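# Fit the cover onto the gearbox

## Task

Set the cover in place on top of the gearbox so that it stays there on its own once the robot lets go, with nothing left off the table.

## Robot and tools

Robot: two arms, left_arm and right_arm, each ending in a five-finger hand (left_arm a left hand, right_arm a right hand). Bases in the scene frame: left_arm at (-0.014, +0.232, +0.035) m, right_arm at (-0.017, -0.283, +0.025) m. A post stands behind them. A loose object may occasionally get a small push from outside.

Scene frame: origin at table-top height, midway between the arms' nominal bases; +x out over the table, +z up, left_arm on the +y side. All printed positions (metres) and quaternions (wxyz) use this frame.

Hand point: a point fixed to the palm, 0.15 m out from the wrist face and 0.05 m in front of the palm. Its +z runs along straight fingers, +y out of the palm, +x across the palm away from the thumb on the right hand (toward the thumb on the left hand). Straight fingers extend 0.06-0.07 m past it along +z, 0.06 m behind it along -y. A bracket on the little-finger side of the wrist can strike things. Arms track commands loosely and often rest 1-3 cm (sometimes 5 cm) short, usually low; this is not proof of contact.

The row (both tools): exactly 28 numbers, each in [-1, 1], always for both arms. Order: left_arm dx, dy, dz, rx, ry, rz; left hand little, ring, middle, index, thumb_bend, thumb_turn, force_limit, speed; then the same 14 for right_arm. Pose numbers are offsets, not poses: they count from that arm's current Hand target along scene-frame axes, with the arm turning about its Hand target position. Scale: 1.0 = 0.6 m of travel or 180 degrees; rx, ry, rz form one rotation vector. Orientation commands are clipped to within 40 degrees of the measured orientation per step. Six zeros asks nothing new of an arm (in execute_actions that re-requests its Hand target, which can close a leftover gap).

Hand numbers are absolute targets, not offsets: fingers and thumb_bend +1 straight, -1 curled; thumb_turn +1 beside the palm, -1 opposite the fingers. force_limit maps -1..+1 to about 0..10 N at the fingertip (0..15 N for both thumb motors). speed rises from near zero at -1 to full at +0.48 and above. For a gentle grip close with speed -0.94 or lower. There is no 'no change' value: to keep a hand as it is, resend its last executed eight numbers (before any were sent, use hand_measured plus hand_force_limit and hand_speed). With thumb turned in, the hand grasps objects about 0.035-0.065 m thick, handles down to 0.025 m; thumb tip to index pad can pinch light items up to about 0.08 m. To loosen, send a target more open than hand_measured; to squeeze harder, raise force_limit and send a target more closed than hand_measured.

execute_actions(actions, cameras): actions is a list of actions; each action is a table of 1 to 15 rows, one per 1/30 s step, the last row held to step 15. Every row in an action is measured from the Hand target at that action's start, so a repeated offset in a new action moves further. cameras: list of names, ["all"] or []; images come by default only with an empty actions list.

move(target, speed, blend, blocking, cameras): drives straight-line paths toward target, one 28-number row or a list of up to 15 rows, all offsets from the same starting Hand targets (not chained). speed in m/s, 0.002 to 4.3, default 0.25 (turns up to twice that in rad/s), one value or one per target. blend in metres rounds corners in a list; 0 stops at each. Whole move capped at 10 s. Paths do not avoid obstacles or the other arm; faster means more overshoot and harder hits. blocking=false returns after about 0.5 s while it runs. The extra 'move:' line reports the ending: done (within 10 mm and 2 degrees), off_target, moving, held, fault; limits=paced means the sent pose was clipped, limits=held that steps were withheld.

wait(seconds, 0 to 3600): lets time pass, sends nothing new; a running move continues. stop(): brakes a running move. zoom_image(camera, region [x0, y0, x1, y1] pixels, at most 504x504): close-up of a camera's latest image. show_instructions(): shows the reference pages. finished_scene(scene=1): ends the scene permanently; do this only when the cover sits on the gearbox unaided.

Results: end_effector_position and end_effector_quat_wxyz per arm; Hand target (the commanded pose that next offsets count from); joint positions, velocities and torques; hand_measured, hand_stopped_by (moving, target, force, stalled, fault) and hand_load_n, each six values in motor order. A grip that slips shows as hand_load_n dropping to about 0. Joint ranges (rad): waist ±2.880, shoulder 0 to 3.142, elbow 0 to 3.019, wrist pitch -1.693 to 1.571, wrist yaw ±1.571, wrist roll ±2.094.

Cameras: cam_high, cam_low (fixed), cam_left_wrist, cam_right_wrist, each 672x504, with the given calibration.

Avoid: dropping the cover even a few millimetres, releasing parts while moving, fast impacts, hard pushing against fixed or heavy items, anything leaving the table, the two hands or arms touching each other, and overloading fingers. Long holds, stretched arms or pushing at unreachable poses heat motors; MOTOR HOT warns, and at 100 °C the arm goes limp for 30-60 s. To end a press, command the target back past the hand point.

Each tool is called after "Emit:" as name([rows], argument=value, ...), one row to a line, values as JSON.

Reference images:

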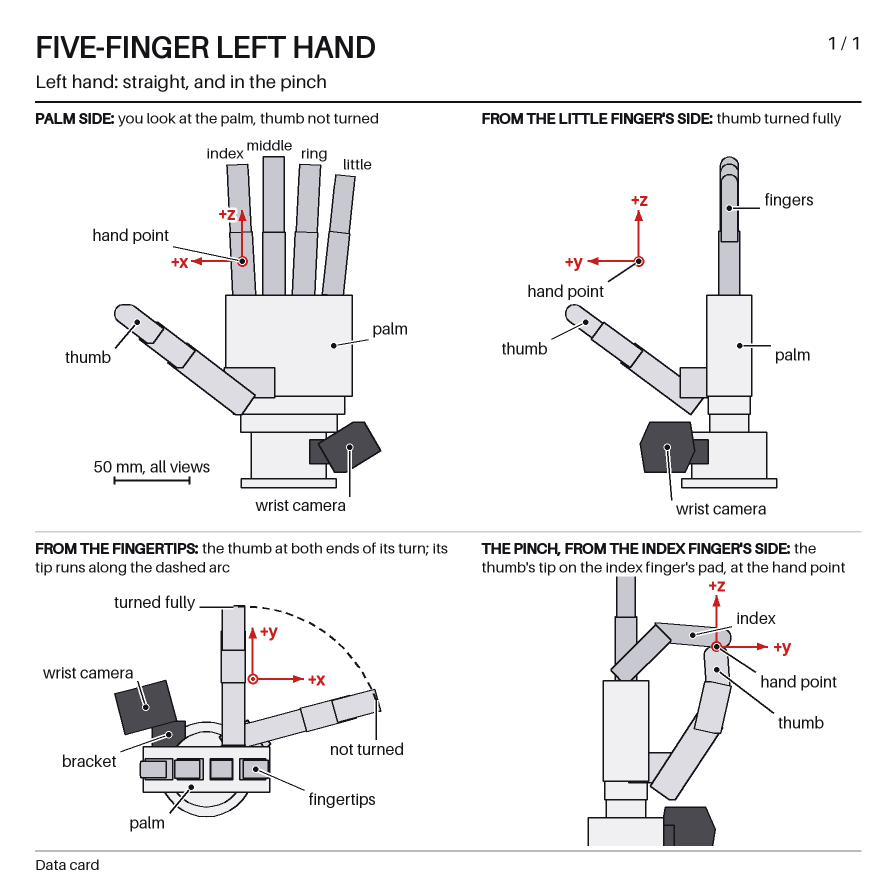

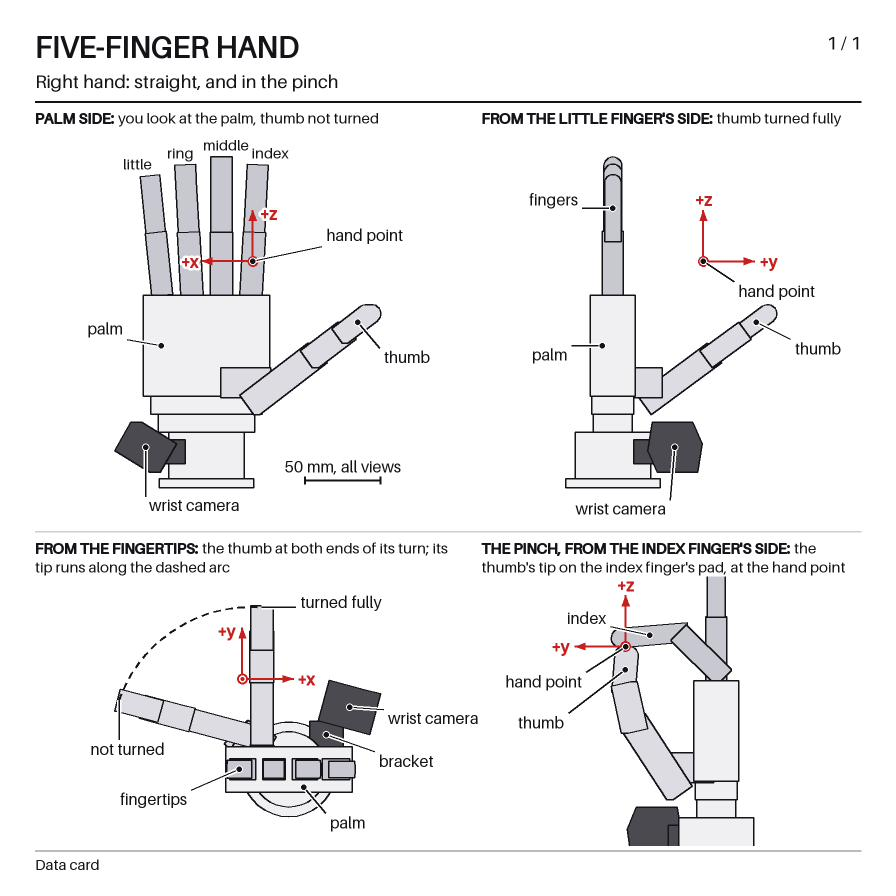

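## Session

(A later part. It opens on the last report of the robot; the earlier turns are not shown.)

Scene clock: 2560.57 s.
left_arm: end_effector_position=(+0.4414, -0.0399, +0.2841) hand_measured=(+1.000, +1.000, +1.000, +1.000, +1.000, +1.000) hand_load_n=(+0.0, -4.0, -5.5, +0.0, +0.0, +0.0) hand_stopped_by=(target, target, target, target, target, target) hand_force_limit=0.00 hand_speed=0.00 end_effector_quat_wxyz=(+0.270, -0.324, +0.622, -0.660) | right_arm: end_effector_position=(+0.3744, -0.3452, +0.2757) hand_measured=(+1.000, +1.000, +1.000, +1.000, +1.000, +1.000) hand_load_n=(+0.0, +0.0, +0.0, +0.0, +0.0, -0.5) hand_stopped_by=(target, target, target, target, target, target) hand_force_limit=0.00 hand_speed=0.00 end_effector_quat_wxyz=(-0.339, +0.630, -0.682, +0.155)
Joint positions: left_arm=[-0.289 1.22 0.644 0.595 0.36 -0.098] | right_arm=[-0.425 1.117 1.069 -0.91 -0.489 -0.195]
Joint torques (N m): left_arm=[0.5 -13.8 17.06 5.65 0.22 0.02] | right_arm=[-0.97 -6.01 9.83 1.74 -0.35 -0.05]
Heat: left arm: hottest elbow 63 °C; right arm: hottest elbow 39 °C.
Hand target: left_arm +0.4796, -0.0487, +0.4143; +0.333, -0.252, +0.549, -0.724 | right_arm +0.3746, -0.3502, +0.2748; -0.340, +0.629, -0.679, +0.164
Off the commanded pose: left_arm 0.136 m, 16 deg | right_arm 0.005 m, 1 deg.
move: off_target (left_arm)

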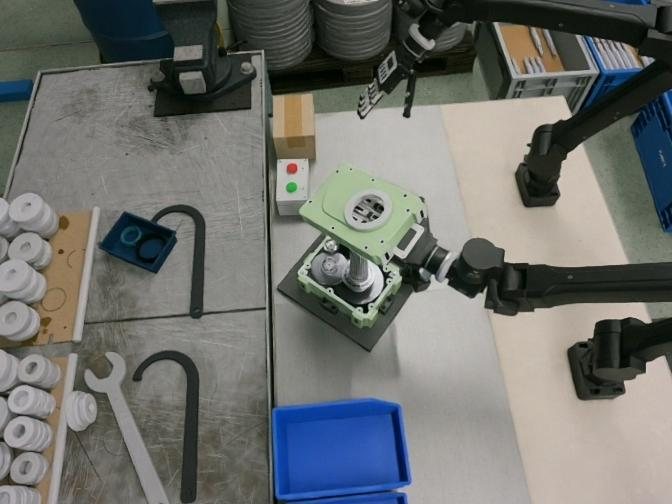

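Emit:
move(target=[0,0,0,0,0,0,1,1,1,1,1,1,0,0,0.041,0.235,-0.016,0.0429,-0.2766,0.2134,1,1,1,1,1,1,0,0], speed=0.4, cameras=["cam_high","cam_low"])

Scene clock: 2587.03 s.
left_arm: end_effector_position=(+0.4414, -0.0399, +0.2841) hand_measured=(+1.000, +1.000, +1.000, +1.000, +1.000, +1.000) hand_load_n=(+0.0, -4.0, -5.5, +0.0, +0.0, +0.0) hand_stopped_by=(target, target, target, target, target, target) hand_force_limit=0.00 hand_speed=0.00 end_effector_quat_wxyz=(+0.270, -0.324, +0.622, -0.660) | right_arm: end_effector_position=(+0.3999, -0.2121, +0.2709) hand_measured=(+1.000, +1.000, +1.000, +1.000, +1.000, +1.000) hand_load_n=(+0.0, +0.0, +0.0, +0.0, +0.0, -0.5) hand_stopped_by=(target, target, target, target, target, target) hand_force_limit=0.00 hand_speed=0.00 end_effector_quat_wxyz=(+0.660, -0.662, +0.247, -0.254)
Joint positions: left_arm=[-0.289 1.22 0.644 0.595 0.36 -0.099] | right_arm=[-0.287 1.133 0.595 0.54 -1.142 -0.009]
Joint torques (N m): left_arm=[0.62 -13.8 17.07 5.65 0.2 0] | right_arm=[0.73 -4.13 8.79 2.26 -0.07 0.12]
Heat: left arm: hottest elbow 72 °C; right arm: hottest elbow 38 °C.
Hand target: left_arm +0.4796, -0.0487, +0.4143; +0.333, -0.252, +0.549, -0.724 | right_arm +0.3992, -0.2091, +0.2653; +0.663, -0.662, +0.248, -0.247
Off the commanded pose: left_arm 0.136 m, 16 deg | right_arm 0.006 m, 1 deg.
move: done

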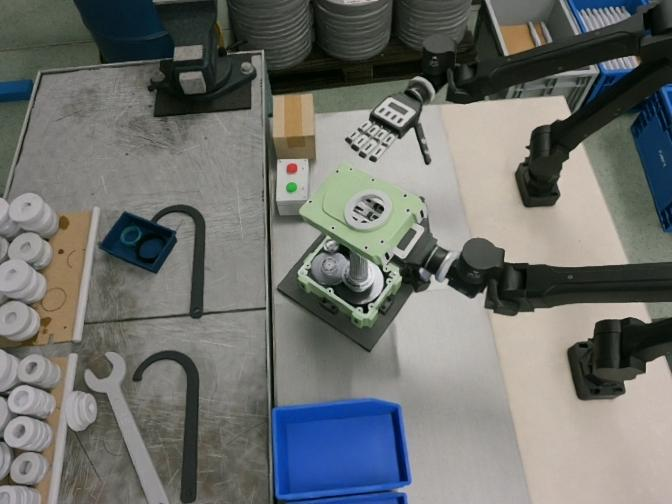

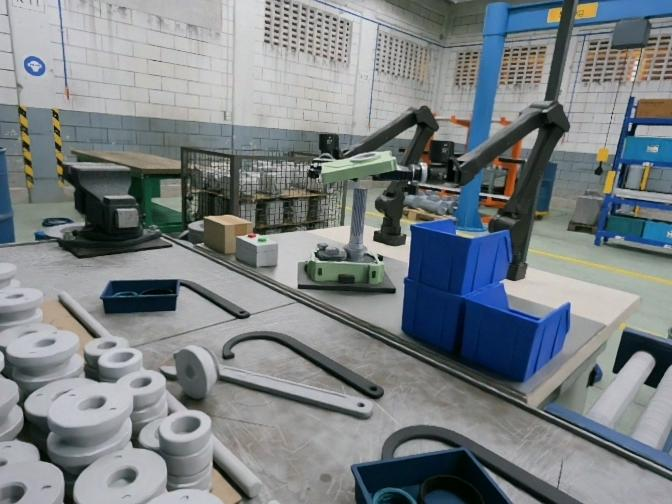

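Emit:
move(target=[0,0,0,0,0,0,1,1,1,1,1,1,0,0,0.19,0.225,-0.02,0,0,0,1,1,1,1,1,1,0,0], speed=0.3, cameras=["cam_high","cam_low","cam_left_wrist"])

Scene clock: 2594.43 s.
left_arm: end_effector_position=(+0.4414, -0.0399, +0.2841) hand_measured=(+1.000, +1.000, +1.000, +1.000, +1.000, +1.000) hand_load_n=(+0.0, -4.0, -5.5, +0.0, -0.5, +0.0) hand_stopped_by=(target, target, target, target, target, target) hand_force_limit=0.00 hand_speed=0.00 end_effector_quat_wxyz=(+0.270, -0.324, +0.622, -0.660) | right_arm: end_effector_position=(+0.4989, -0.0773, +0.2364) hand_measured=(+1.000, +1.000, +1.000, +1.000, +1.000, +1.000) hand_load_n=(+0.0, +0.0, +0.0, +0.0, +0.0, -0.5) hand_stopped_by=(target, target, target, target, target, target) hand_force_limit=0.00 hand_speed=0.00 end_effector_quat_wxyz=(+0.655, -0.669, +0.261, -0.235)
Joint positions: left_arm=[-0.289 1.22 0.644 0.595 0.36 -0.099] | right_arm=[0.103 1.441 0.781 0.616 -0.759 -0.003]
Joint torques (N m): left_arm=[0.5 -13.8 17.09 5.64 0.22 -0.01] | right_arm=[0.09 -8.23 12.23 2.47 0.07 0.08]
Heat: left arm: hottest elbow 74 °C; right arm: hottest elbow 37 °C.
Hand target: left_arm +0.4796, -0.0487, +0.4143; +0.333, -0.252, +0.549, -0.724 | right_arm +0.5132, -0.0742, +0.2533; +0.663, -0.662, +0.248, -0.247
Off the commanded pose: left_arm 0.136 m, 16 deg | right_arm 0.022 m, 2 deg.
move: off_target (right_arm)
cam_left_wrist: T_world_to_cam=[[-0.17239, -0.09239, 0.98069, -0.21577], [-0.92129, -0.3372, -0.19371, 0.45144], [0.34858, -0.93689, -0.02699, -0.07135]] pos_world=[0.40358, 0.06545, 0.29712]

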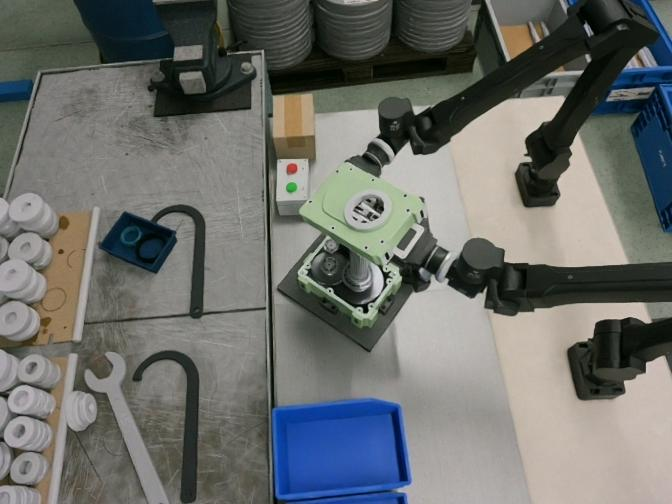

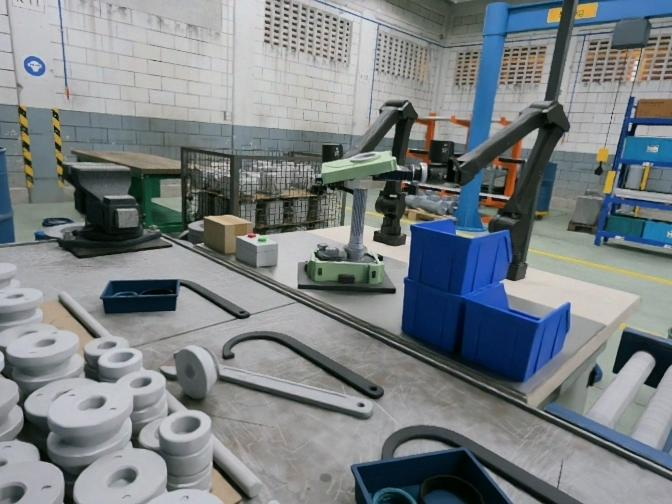

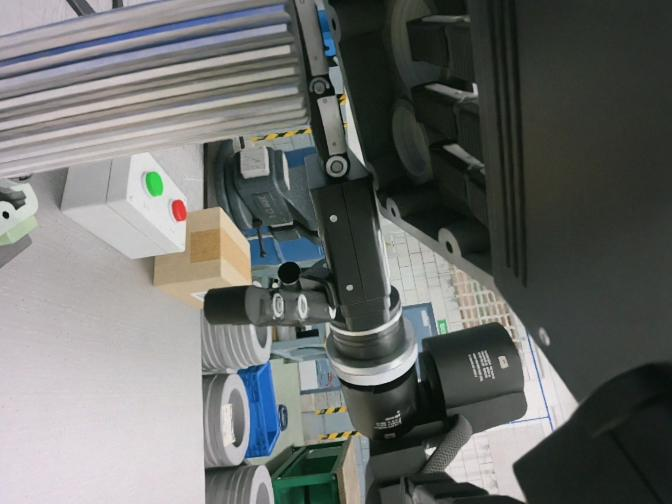

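Emit:
move(target=[0,0,0,0,0,0,1,1,1,1,1,1,0,0,0.015,-0.005,0.10,0,0,0,1,1,1,1,1,1,0,0], speed=0.15, cameras=["cam_high","cam_left_wrist"])

Scene clock: 2598.13 s.
left_arm: end_effector_position=(+0.4514, -0.0430, +0.3092) hand_measured=(+1.000, +1.000, +1.000, +1.000, +1.000, +1.000) hand_load_n=(+0.0, -2.0, -3.5, +0.0, +0.0, +0.0) hand_stopped_by=(target, target, target, target, target, target) hand_force_limit=0.00 hand_speed=0.00 end_effector_quat_wxyz=(-0.279, +0.314, -0.608, +0.674) | right_arm: end_effector_position=(+0.5079, -0.0768, +0.2760) hand_measured=(+1.000, +1.000, +1.000, +1.000, +1.000, +1.000) hand_load_n=(+0.0, +0.0, +0.0, +0.0, +0.0, -0.5) hand_stopped_by=(target, target, target, target, target, target) hand_force_limit=0.00 hand_speed=0.00 end_effector_quat_wxyz=(+0.651, -0.672, +0.269, -0.226)
Joint positions: left_arm=[-0.287 1.221 0.684 0.605 0.36 -0.108] | right_arm=[0.102 1.393 0.87 0.455 -0.76 0]
Joint torques (N m): left_arm=[0.26 -12.45 15.54 5.33 0.11 0.08] | right_arm=[-0.62 -9.93 14.34 1.62 -0.24 0.02]
Heat: left arm: hottest elbow 75 °C; right arm: hottest elbow 37 °C.
Hand target: left_arm +0.4796, -0.0487, +0.4143; -0.333, +0.252, -0.549, +0.724 | right_arm +0.5221, -0.0771, +0.3134; +0.663, -0.662, +0.248, -0.247
Off the commanded pose: left_arm 0.109 m, 13 deg | right_arm 0.040 m, 4 deg.
move: off_target (right_arm)
cam_left_wrist: T_world_to_cam=[[-0.21156, -0.06944, 0.97489, -0.21852], [-0.91243, -0.34349, -0.22247, 0.46902], [0.35031, -0.93659, 0.00931, -0.08897]] pos_world=[0.41289, 0.0626, 0.3182]

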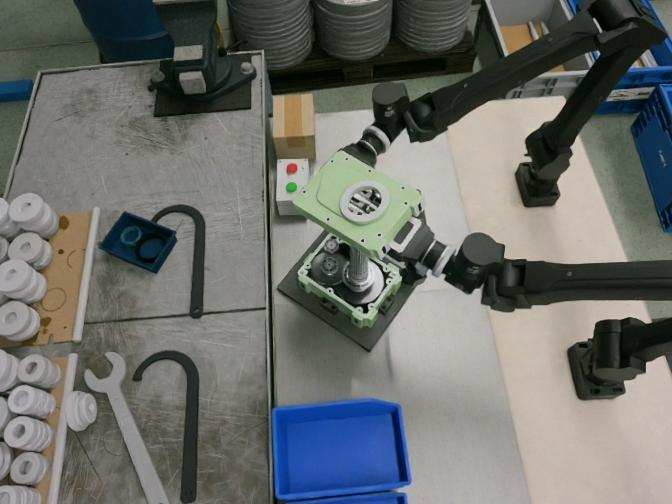

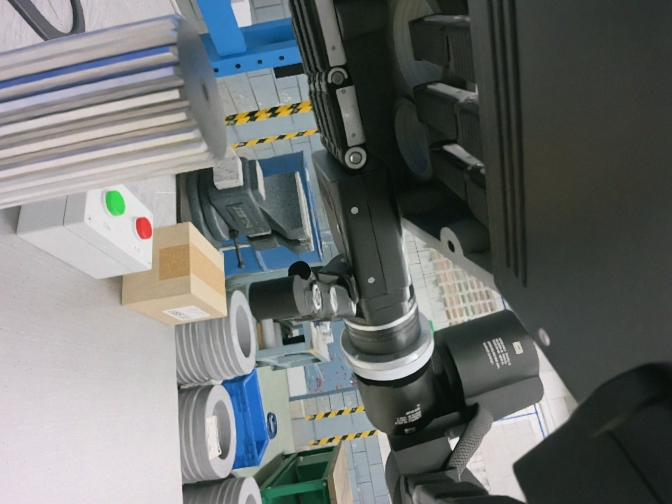

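Emit:
move(target=[0,0,-0.06,0,0,0,1,1,1,1,1,1,0,0,0.005,-0.005,0.05,0,0,0,1,1,1,1,1,1,0,0], speed=0.15, cameras=["cam_high","cam_low","cam_left_wrist","cam_right_wrist"])

Emit:
zoom_image(camera="cam_low", region=[280, 110, 460, 300])

Scene clock: 2609.23 s.
left_arm: end_effector_position=(+0.4631, -0.0476, +0.3094) hand_measured=(+1.000, +1.000, +1.000, +1.000, +1.000, +1.000) hand_load_n=(+0.0, -2.0, -0.5, +0.0, +0.0, +0.0) hand_stopped_by=(target, target, target, target, target, target) hand_force_limit=0.00 hand_speed=0.00 end_effector_quat_wxyz=(-0.291, +0.299, -0.590, +0.691) | right_arm: end_effector_position=(+0.5102, -0.0801, +0.2895) hand_measured=(+1.000, +1.000, +1.000, +1.000, +1.000, +1.000) hand_load_n=(+0.0, +0.0, +0.0, +0.0, +0.0, -0.5) hand_stopped_by=(target, target, target, target, target, target) hand_force_limit=0.00 hand_speed=0.00 end_effector_quat_wxyz=(+0.646, -0.676, +0.281, -0.215)
Joint positions: left_arm=[-0.287 1.282 0.684 0.732 0.36 -0.117] | right_arm=[0.094 1.376 0.913 0.362 -0.765 0.001]
Joint torques (N m): left_arm=[0.38 -12.1 12.15 4.7 -0.02 0.15] | right_arm=[-0.26 -11.16 15.51 2.07 -0.32 0]
Heat: left arm: hottest elbow 75 °C; right arm: hottest elbow 38 °C.
Hand target: left_arm +0.4797, -0.0487, +0.3783; -0.333, +0.252, -0.549, +0.724 | right_arm +0.5252, -0.0801, +0.3433; +0.663, -0.662, +0.248, -0.247
Off the commanded pose: left_arm 0.071 m, 9 deg | right_arm 0.056 m, 6 deg.
move: off_target (left_arm, right_arm)
cam_left_wrist: T_world_to_cam=[[-0.26643, -0.04133, 0.96297, -0.18602], [-0.89897, -0.3497, -0.26373, 0.48448], [0.34765, -0.93595, 0.05601, -0.11065]] pos_world=[0.42445, 0.05817, 0.3131]
cam_right_wrist: T_world_to_cam=[[0.12391, -0.12943, -0.98382, 0.21886], [-0.98374, 0.11384, -0.13888, 0.5495], [0.12998, 0.98503, -0.11322, 0.16173]] pos_world=[0.49243, -0.19354, 0.30994]

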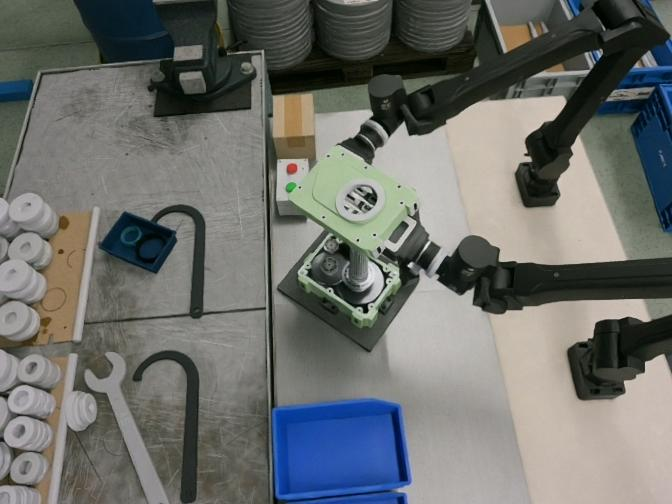

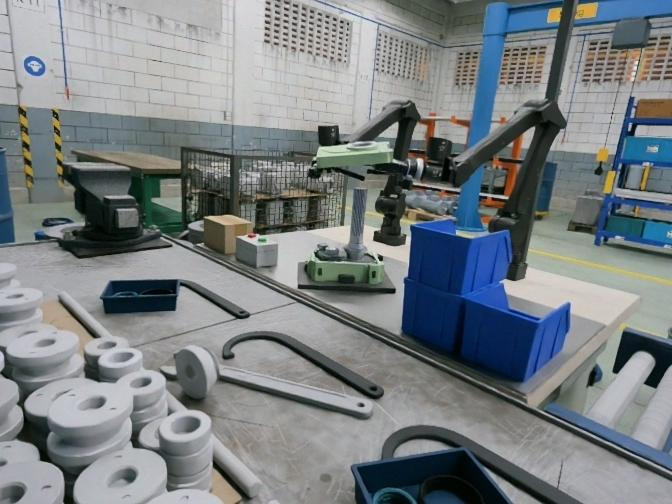

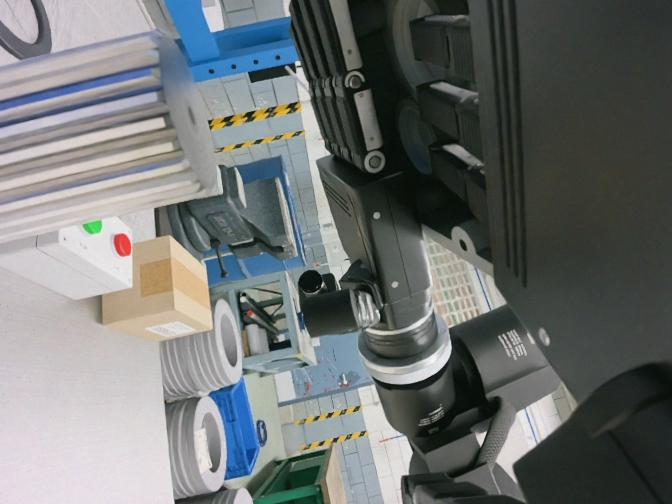

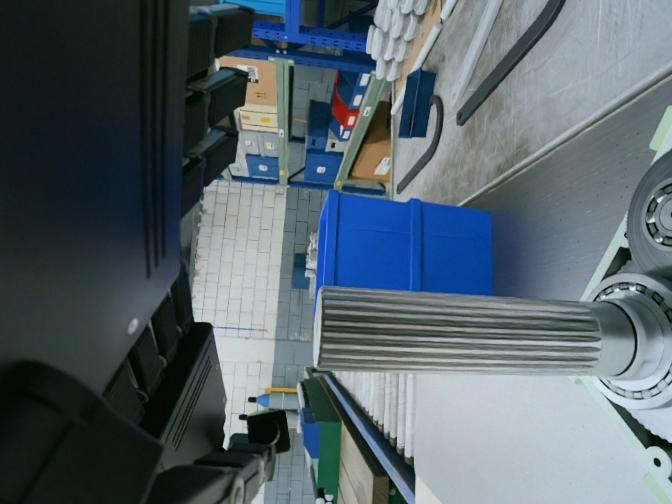

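Scaled by 2.653 from the camera's image (finer frame: 960x720).

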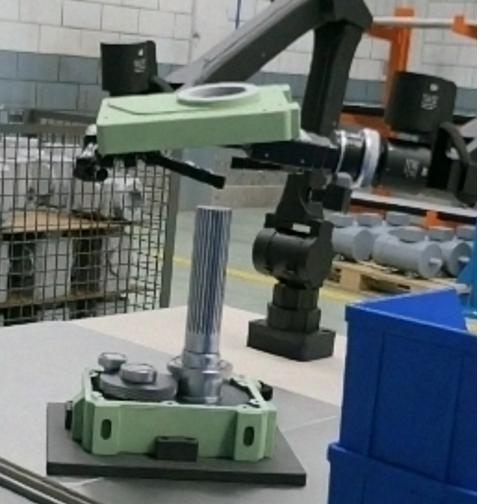

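Emit:
move(target=[-0.056,0.05,-0.02,0,0,0,1,1,1,1,1,1,0,0,0,0,0,0,0,0,1,1,1,1,1,1,0,0], speed=0.1, cameras=["cam_high","cam_low"])

Emit:
zoom_image(camera="cam_high", region=[260, 120, 460, 270])

Scene clock: 2620.73 s.
left_arm: end_effector_position=(+0.4399, -0.0298, +0.3081) hand_measured=(+1.000, +1.000, +1.000, +1.000, +1.000, +1.000) hand_load_n=(+0.0, -1.0, -0.5, +0.0, +0.0, +0.0) hand_stopped_by=(target, target, target, target, target, target) hand_force_limit=0.00 hand_speed=0.00 end_effector_quat_wxyz=(-0.289, +0.292, -0.586, +0.699) | right_arm: end_effector_position=(+0.5069, -0.0779, +0.2889) hand_measured=(+1.000, +1.000, +1.000, +1.000, +1.000, +1.000) hand_load_n=(-0.5, +0.0, -1.5, +0.0, +0.0, +0.0) hand_stopped_by=(target, target, target, target, target, target) hand_force_limit=0.00 hand_speed=0.00 end_effector_quat_wxyz=(+0.647, -0.679, +0.277, -0.208)
Joint positions: left_arm=[-0.253 1.218 0.61 0.763 0.406 -0.132] | right_arm=[0.095 1.376 0.913 0.356 -0.781 0.001]
Joint torques (N m): left_arm=[1.2 -12.98 9.68 4.42 -0.02 0.16] | right_arm=[-0.73 -11.81 15.49 2.22 0.18 0.02]
Heat: left arm: hottest elbow 72 °C; right arm: hottest elbow 39 °C.
Hand target: left_arm +0.4460, -0.0188, +0.3663; -0.333, +0.252, -0.549, +0.724 | right_arm +0.5252, -0.0802, +0.3433; +0.663, -0.662, +0.248, -0.247
Off the commanded pose: left_arm 0.060 m, 9 deg | right_arm 0.057 m, 6 deg.
move: off_target (left_arm)

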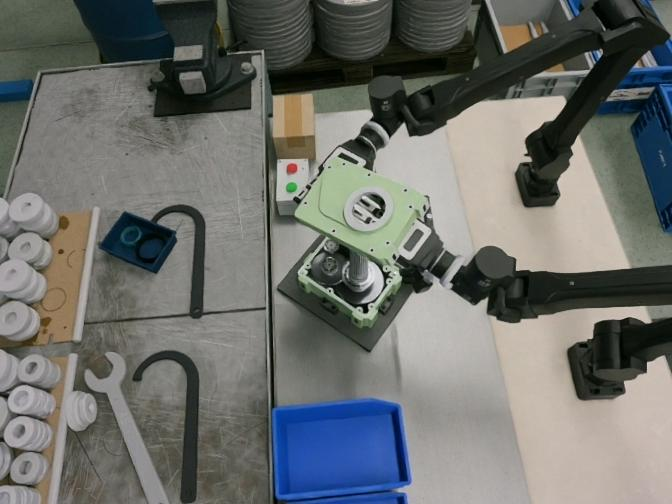

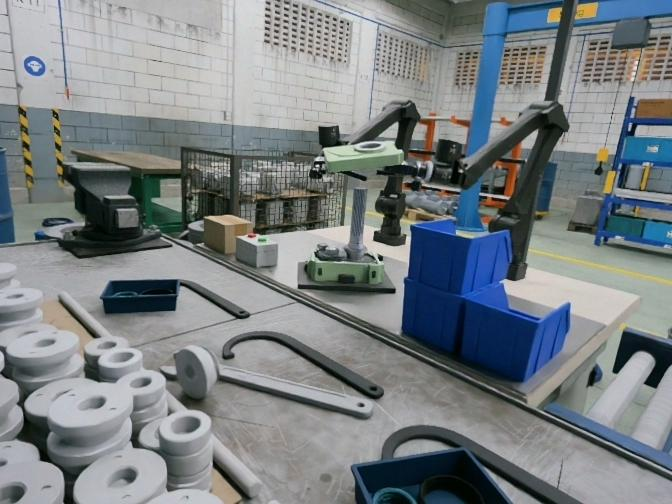

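Scaled by 2.520 from the camera's image (finer frame: 960x720).

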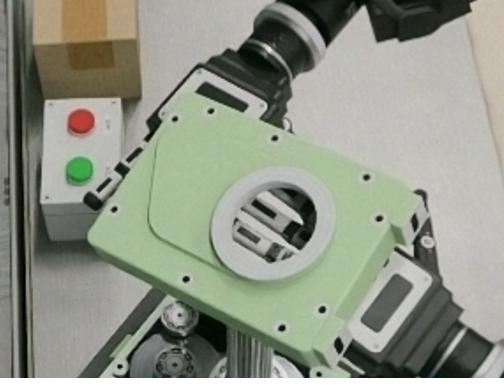

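Emit:
move(target=[0,0,-0.02,0.029,0.0332,0,1,1,1,1,1,1,0,0,0,0,0.01,0,0,0,1,1,1,1,1,1,0,0], speed=0.1, cameras=["cam_high","cam_left_wrist"])

Scene clock: 2630.73 s.
left_arm: end_effector_position=(+0.4265, -0.0245, +0.2856) hand_measured=(+1.000, +1.000, +1.000, +1.000, +1.000, +1.000) hand_load_n=(+0.0, +0.0, +0.0, +0.0, +0.0, +0.0) hand_stopped_by=(target, target, target, target, target, target) hand_force_limit=0.00 hand_speed=0.00 end_effector_quat_wxyz=(+0.267, -0.315, +0.628, -0.659) | right_arm: end_effector_position=(+0.5053, -0.0780, +0.2861) hand_measured=(+1.000, +1.000, +1.000, +1.000, +1.000, +1.000) hand_load_n=(+0.0, +0.0, -2.5, +0.0, +0.0, -0.5) hand_stopped_by=(target, target, target, target, target, target) hand_force_limit=0.00 hand_speed=0.00 end_effector_quat_wxyz=(+0.644, -0.681, +0.283, -0.202)
Joint positions: left_arm=[-0.253 1.162 0.61 0.565 0.415 -0.085] | right_arm=[0.095 1.375 0.913 0.337 -0.781 0.001]
Joint torques (N m): left_arm=[0.97 -12.28 12.94 2.48 0.06 0.28] | right_arm=[-0.56 -12.1 16.39 2.18 0.19 0]
Heat: left arm: hottest elbow 69 °C; right arm: hottest elbow 39 °C.
Hand target: left_arm +0.4460, -0.0188, +0.3544; +0.316, -0.274, +0.598, -0.684 | right_arm +0.5252, -0.0802, +0.3493; +0.663, -0.662, +0.248, -0.247
Off the commanded pose: left_arm 0.072 m, 9 deg | right_arm 0.066 m, 7 deg.
move: off_target (left_arm, right_arm)
cam_left_wrist: T_world_to_cam=[[-0.17802, -0.10153, 0.97877, -0.21573], [-0.92657, -0.31762, -0.20147, 0.44822], [0.33134, -0.94276, -0.03753, -0.04143]] pos_world=[0.39063, 0.0814, 0.2999]

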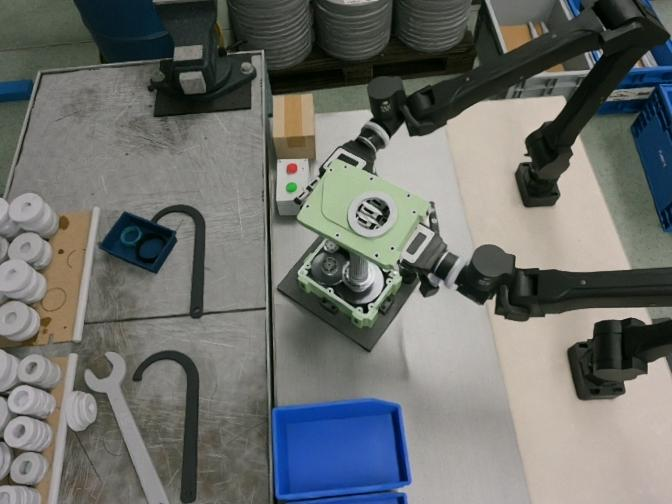

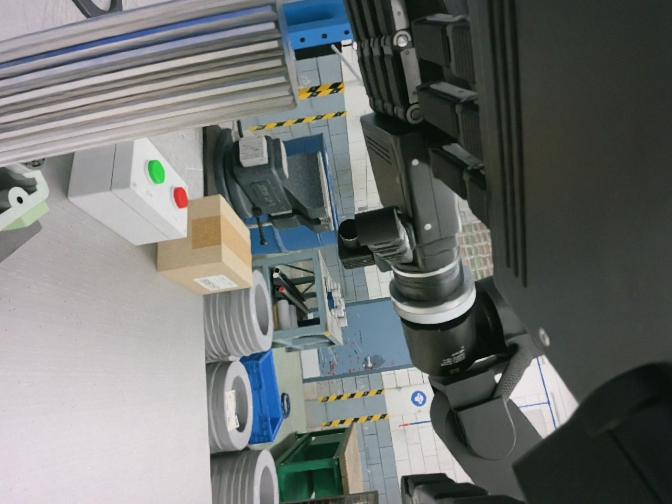

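Emit:
move(target=[-0.0575,0.0505,0.04,0,0,0,1,1,1,1,1,1,0,0,0.029,-0.0265,0,0,0,0,1,1,1,1,1,1,0,0], speed=0.08, cameras=["cam_high","cam_low"])

Emit:
zoom_image(camera="cam_low", region=[280, 110, 460, 300])

Scene clock: 2638.53 s.
left_arm: end_effector_position=(+0.4035, +0.0011, +0.3284) hand_measured=(+1.000, +1.000, +1.000, +1.000, +1.000, +1.000) hand_load_n=(-1.0, +0.0, +0.0, +0.0, +0.0, +0.0) hand_stopped_by=(target, target, target, target, target, target) hand_force_limit=0.00 hand_speed=0.00 end_effector_quat_wxyz=(+0.275, -0.304, +0.622, -0.667) | right_arm: end_effector_position=(+0.5146, -0.0859, +0.2942) hand_measured=(+1.000, +1.000, +1.000, +1.000, +1.000, +1.000) hand_load_n=(+0.0, +0.0, -4.0, +0.0, +0.0, +0.0) hand_stopped_by=(target, target, target, target, target, target) hand_force_limit=0.00 hand_speed=0.00 end_effector_quat_wxyz=(+0.649, -0.680, +0.275, -0.202)
Joint positions: left_arm=[-0.194 1.003 0.61 0.44 0.478 -0.086] | right_arm=[0.072 1.393 0.946 0.335 -0.817 0.001]
Joint torques (N m): left_arm=[1.32 -9.64 11.44 2.66 0.07 0.2] | right_arm=[-1.85 -10.64 16.99 2.24 0.16 0.02]
Heat: left arm: hottest elbow 69 °C; right arm: hottest elbow 40 °C.
Hand target: left_arm +0.4116, +0.0116, +0.3783; +0.315, -0.274, +0.598, -0.684 | right_arm +0.5426, -0.0961, +0.3493; +0.663, -0.662, +0.248, -0.247
Off the commanded pose: left_arm 0.052 m, 7 deg | right_arm 0.063 m, 7 deg.
move: off_target (left_arm, right_arm)

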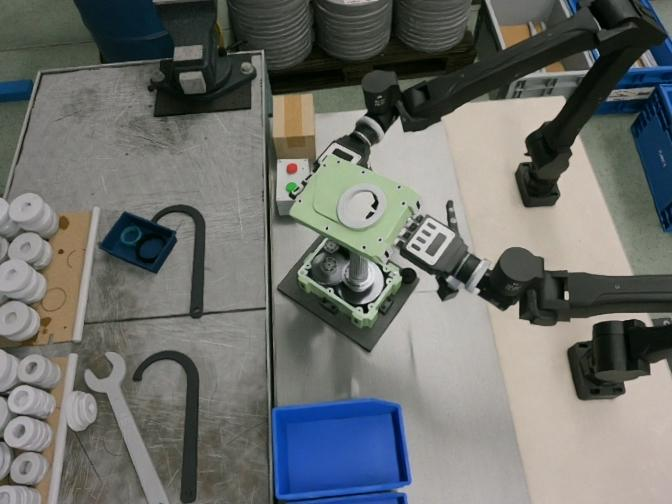

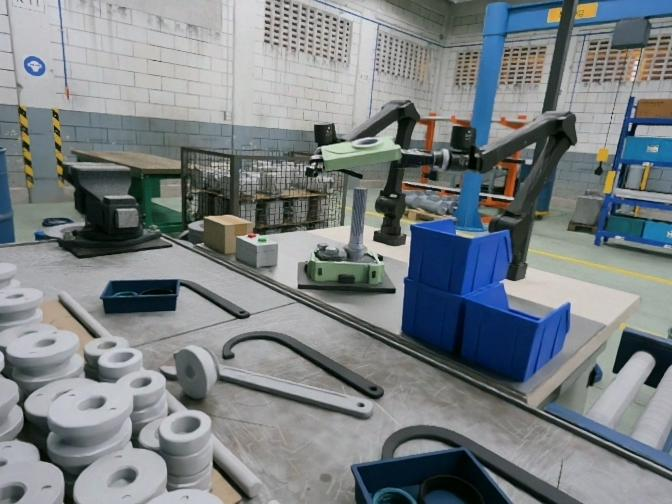

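Scaled by 2.653 from the camera's image (finer frame: 960x720).

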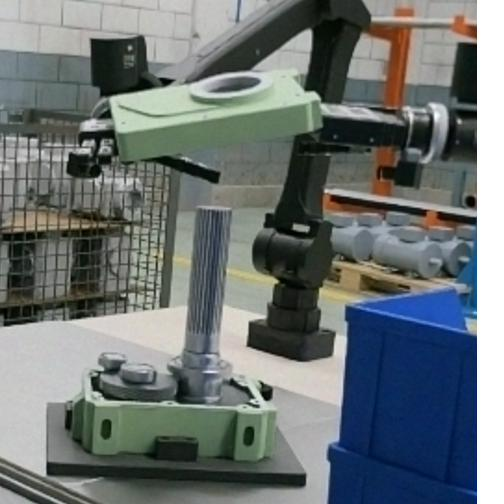

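Emit:
move(target=[-0.02,0.018,-0.065,0,0,0,1,1,1,1,1,1,0,0,0,0,0,0,0,0,1,1,1,1,1,1,0,0], speed=0.08, cameras=["cam_high","cam_low"])

Emit:
zoom_image(camera="cam_low", region=[280, 110, 460, 300])

Emit:
zoom_image(camera="cam_high", region=[260, 120, 460, 270])

Scene clock: 2646.50 s.
left_arm: end_effector_position=(+0.3910, +0.0122, +0.2951) hand_measured=(+1.000, +1.000, +1.000, +1.000, +1.000, +1.000) hand_load_n=(-1.5, +0.0, +0.0, +0.0, +0.0, +0.0) hand_stopped_by=(target, target, target, target, target, target) hand_force_limit=0.00 hand_speed=0.00 end_effector_quat_wxyz=(+0.271, -0.308, +0.625, -0.664) | right_arm: end_effector_position=(+0.5144, -0.0857, +0.2935) hand_measured=(+1.000, +1.000, +1.000, +1.000, +1.000, +1.000) hand_load_n=(+0.0, +0.0, -4.5, +0.0, +0.0, +0.0) hand_stopped_by=(target, target, target, target, target, target) hand_force_limit=0.00 hand_speed=0.00 end_effector_quat_wxyz=(+0.649, -0.681, +0.273, -0.202)
Joint positions: left_arm=[-0.167 1.003 0.524 0.512 0.505 -0.086] | right_arm=[0.072 1.395 0.946 0.335 -0.82 -0.004]
Joint torques (N m): left_arm=[1.38 -8.82 9.77 4.31 0.06 0.17] | right_arm=[-1.73 -10.52 17.02 2.19 0.25 0.07]
Heat: left arm: hottest elbow 68 °C; right arm: hottest elbow 41 °C.
Hand target: left_arm +0.3995, +0.0223, +0.3392; +0.315, -0.274, +0.598, -0.684 | right_arm +0.5425, -0.0960, +0.3494; +0.663, -0.662, +0.248, -0.247
Off the commanded pose: left_arm 0.046 m, 7 deg | right_arm 0.063 m, 7 deg.
move: off_target (left_arm)

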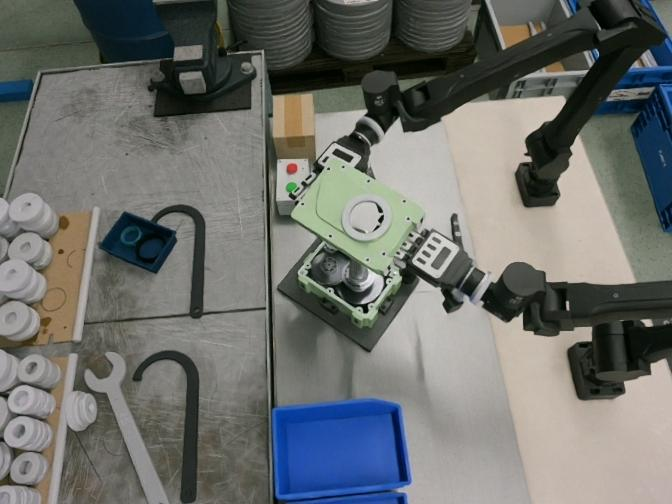

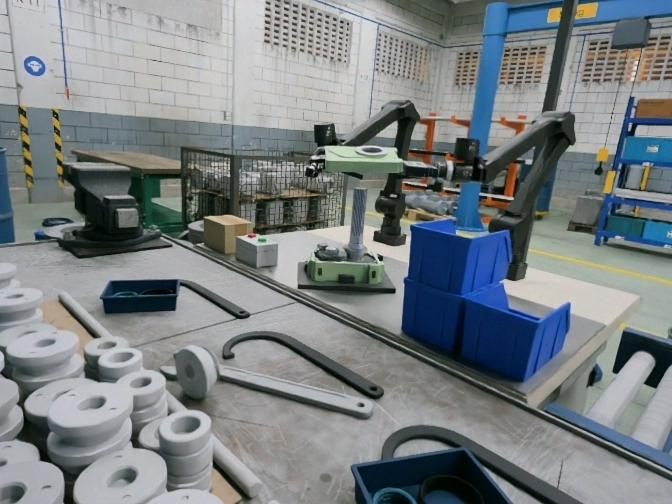

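Scaled by 2.653 from the camera's image (finer frame: 960x720).

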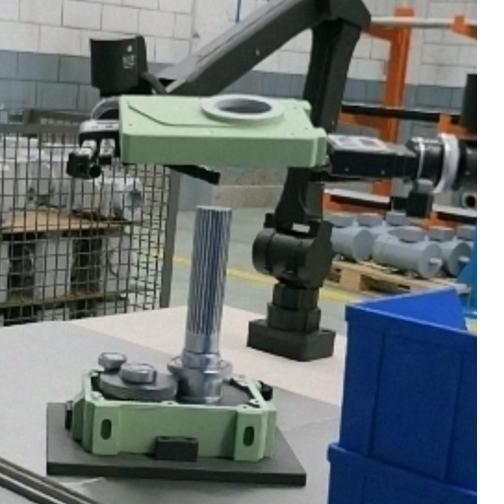

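Scaled by 2.520 from the camera's image (finer frame: 960x720).

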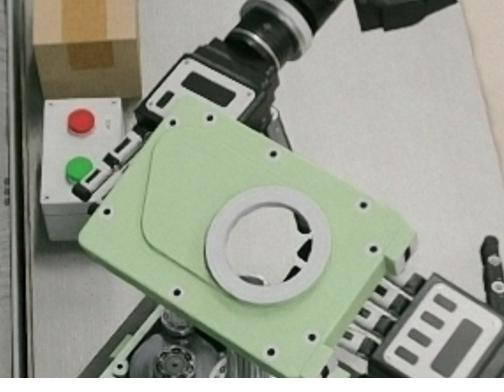

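Emit:
move([
  [0.009,-0.057,0,0,0,0,1,1,1,1,1,1,0,0,0.009,-0.057,0,0,0,0,1,1,1,1,1,1,0,0],
  [-0.023,-0.029,0,0,0,0,1,1,1,1,1,1,0,0,0.009,-0.057,0,0,0,0,1,1,1,1,1,1,0,0],
], speed=0.08, cameras=["cam_high","cam_low"])

Emit:
zoom_image(camera="cam_low", region=[280, 110, 460, 300])

Emit:
zoom_image(camera="cam_high", region=[260, 120, 460, 270])

Scene clock: 2661.53 s.
left_arm: end_effector_position=(+0.3789, -0.0048, +0.2996) hand_measured=(+1.000, +1.000, +1.000, +1.000, +1.000, +1.000) hand_load_n=(-4.0, +0.0, +0.0, +0.0, +0.0, +0.0) hand_stopped_by=(target, target, target, target, target, target) hand_force_limit=0.00 hand_speed=0.00 end_effector_quat_wxyz=(+0.277, -0.302, +0.620, -0.669) | right_arm: end_effector_position=(+0.5211, -0.1238, +0.2902) hand_measured=(+1.000, +1.000, +1.000, +1.000, +1.000, +1.000) hand_load_n=(+0.0, +0.0, -5.0, +0.0, +0.0, -0.5) hand_stopped_by=(target, target, target, target, target, target) hand_force_limit=0.00 hand_speed=0.00 end_effector_quat_wxyz=(+0.648, -0.678, +0.280, -0.203)
Joint positions: left_arm=[-0.237 0.973 0.505 0.52 0.434 -0.082] | right_arm=[-0.013 1.409 0.953 0.333 -0.892 -0.008]
Joint torques (N m): left_arm=[1.2 -8.64 9.96 3.14 0.07 0.23] | right_arm=[-0.79 -11.11 17.31 2.39 0.12 0.1]
Heat: left arm: hottest elbow 63 °C; right arm: hottest elbow 42 °C.
Hand target: left_arm +0.3858, +0.0050, +0.3393; +0.315, -0.274, +0.598, -0.684 | right_arm +0.5480, -0.1302, +0.3492; +0.663, -0.662, +0.248, -0.247
Off the commanded pose: left_arm 0.041 m, 6 deg | right_arm 0.065 m, 7 deg.
move: off_target (left_arm, right_arm)

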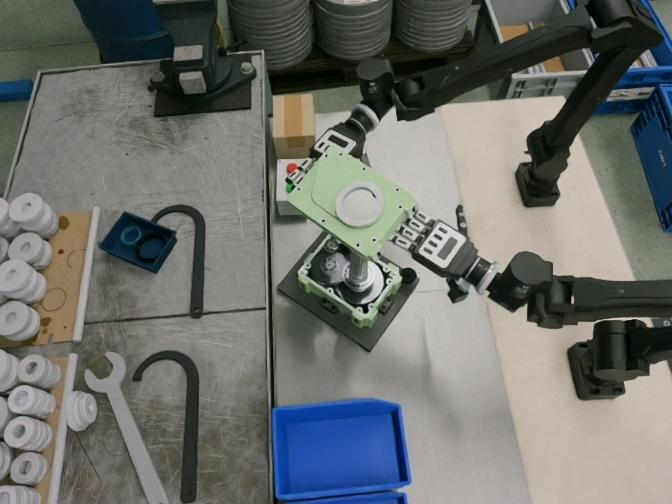

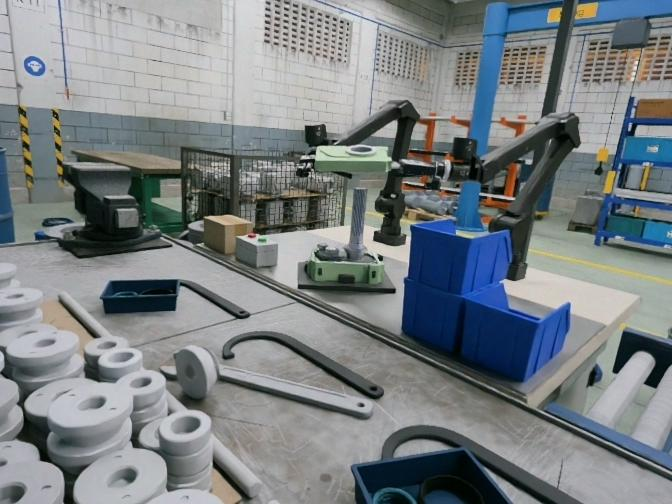

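Scaled by 2.653 from the camera's image (finer frame: 960x720).

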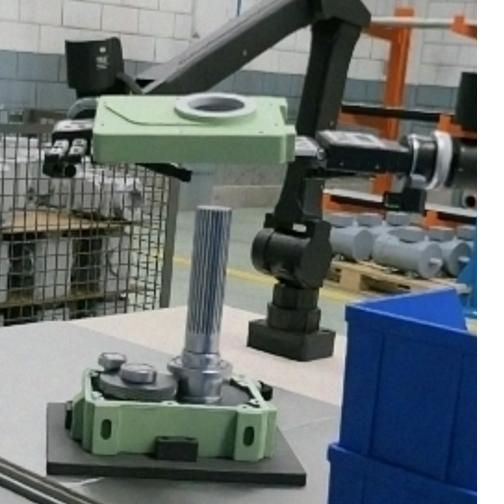

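Scaled by 2.520 from the camera's image (finer frame: 960x720).

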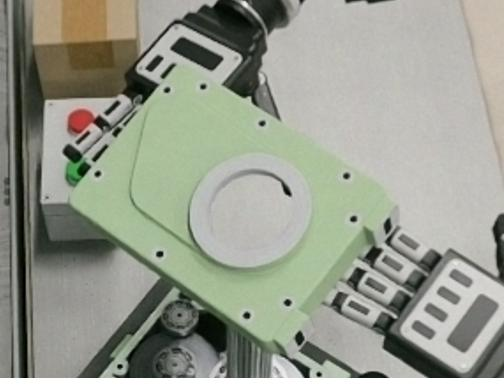

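Emit:
move(target=[0.033,0.0375,0,0,0,0,1,1,1,1,1,1,0,0,-0.009,-0.013,0,0,0,0,1,1,1,1,1,1,0,0], speed=0.06, cameras=["cam_high","cam_low","cam_right_wrist"])

Emit:
zoom_image(camera="cam_high", region=[260, 120, 460, 270])

Scene clock: 2678.20 s.
left_arm: end_effector_position=(+0.3893, +0.0211, +0.2872) hand_measured=(+1.000, +1.000, +1.000, +1.000, +1.000, +1.000) hand_load_n=(-4.0, -0.5, +0.0, +0.0, +0.0, -0.5) hand_stopped_by=(target, target, target, target, target, target) hand_force_limit=0.00 hand_speed=0.00 end_effector_quat_wxyz=(+0.270, -0.312, +0.626, -0.661) | right_arm: end_effector_position=(+0.5191, -0.1240, +0.2905) hand_measured=(+1.000, +1.000, +1.000, +1.000, +1.000, +1.000) hand_load_n=(+0.0, +0.0, -5.0, +0.0, +0.0, -0.5) hand_stopped_by=(target, target, target, target, target, target) hand_force_limit=0.00 hand_speed=0.00 end_effector_quat_wxyz=(+0.650, -0.679, +0.276, -0.199)
Joint positions: left_arm=[-0.14 1.002 0.505 0.52 0.528 -0.087] | right_arm=[-0.016 1.409 0.953 0.333 -0.907 -0.008]
Joint torques (N m): left_arm=[1.14 -7.53 11.44 4.31 0.06 0.16] | right_arm=[-2.37 -12.1 16.23 2.19 0.07 0.07]
Heat: left arm: hottest elbow 59 °C; right arm: hottest elbow 42 °C.
Hand target: left_arm +0.4056, +0.0275, +0.3394; +0.316, -0.274, +0.598, -0.684 | right_arm +0.5426, -0.1380, +0.3492; +0.663, -0.662, +0.248, -0.247
Off the commanded pose: left_arm 0.055 m, 8 deg | right_arm 0.065 m, 7 deg.
move: off_target (left_arm, right_arm)
cam_right_wrist: T_world_to_cam=[[0.1135, -0.11663, -0.98667, 0.22087], [-0.9888, 0.08363, -0.12363, 0.5578], [0.09693, 0.98965, -0.10583, 0.21954]] pos_world=[0.50521, -0.23816, 0.31013]

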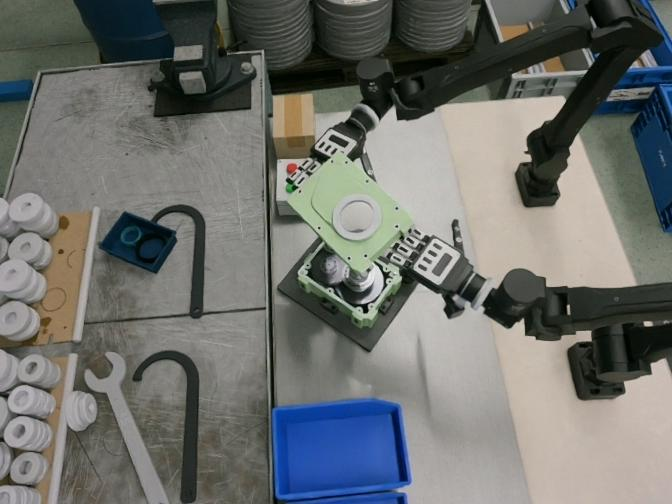

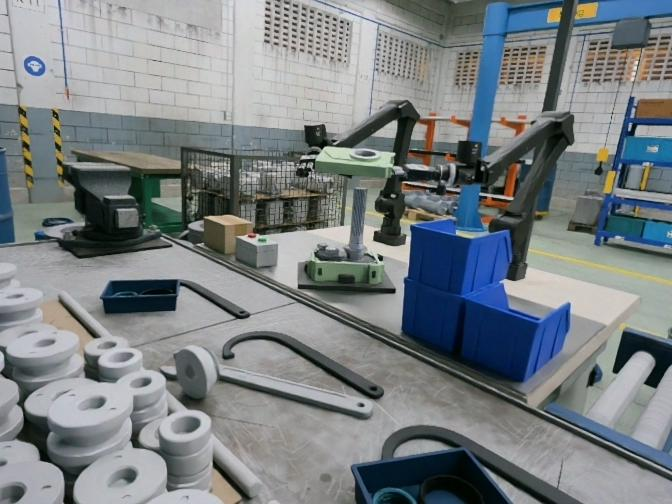

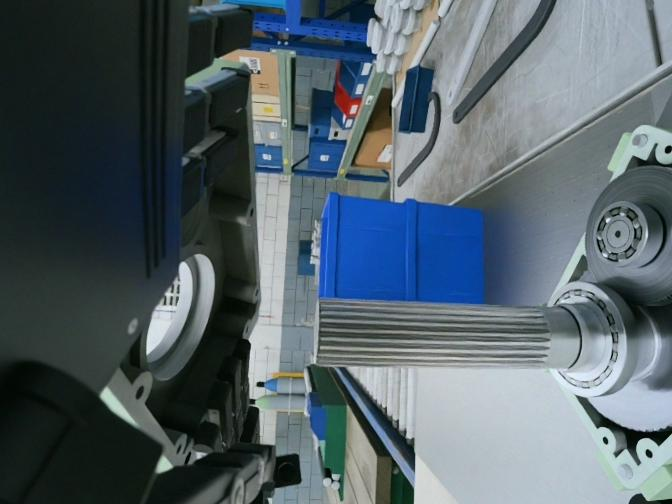

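Scaled by 2.520 from the camera's image (finer frame: 960x720).

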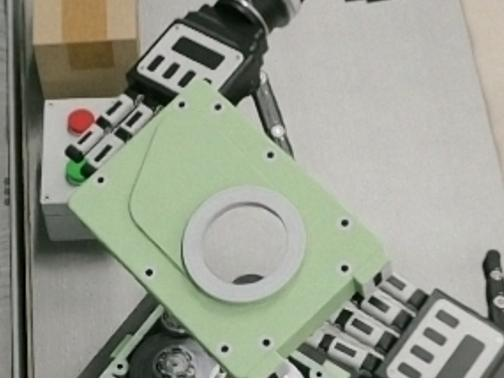

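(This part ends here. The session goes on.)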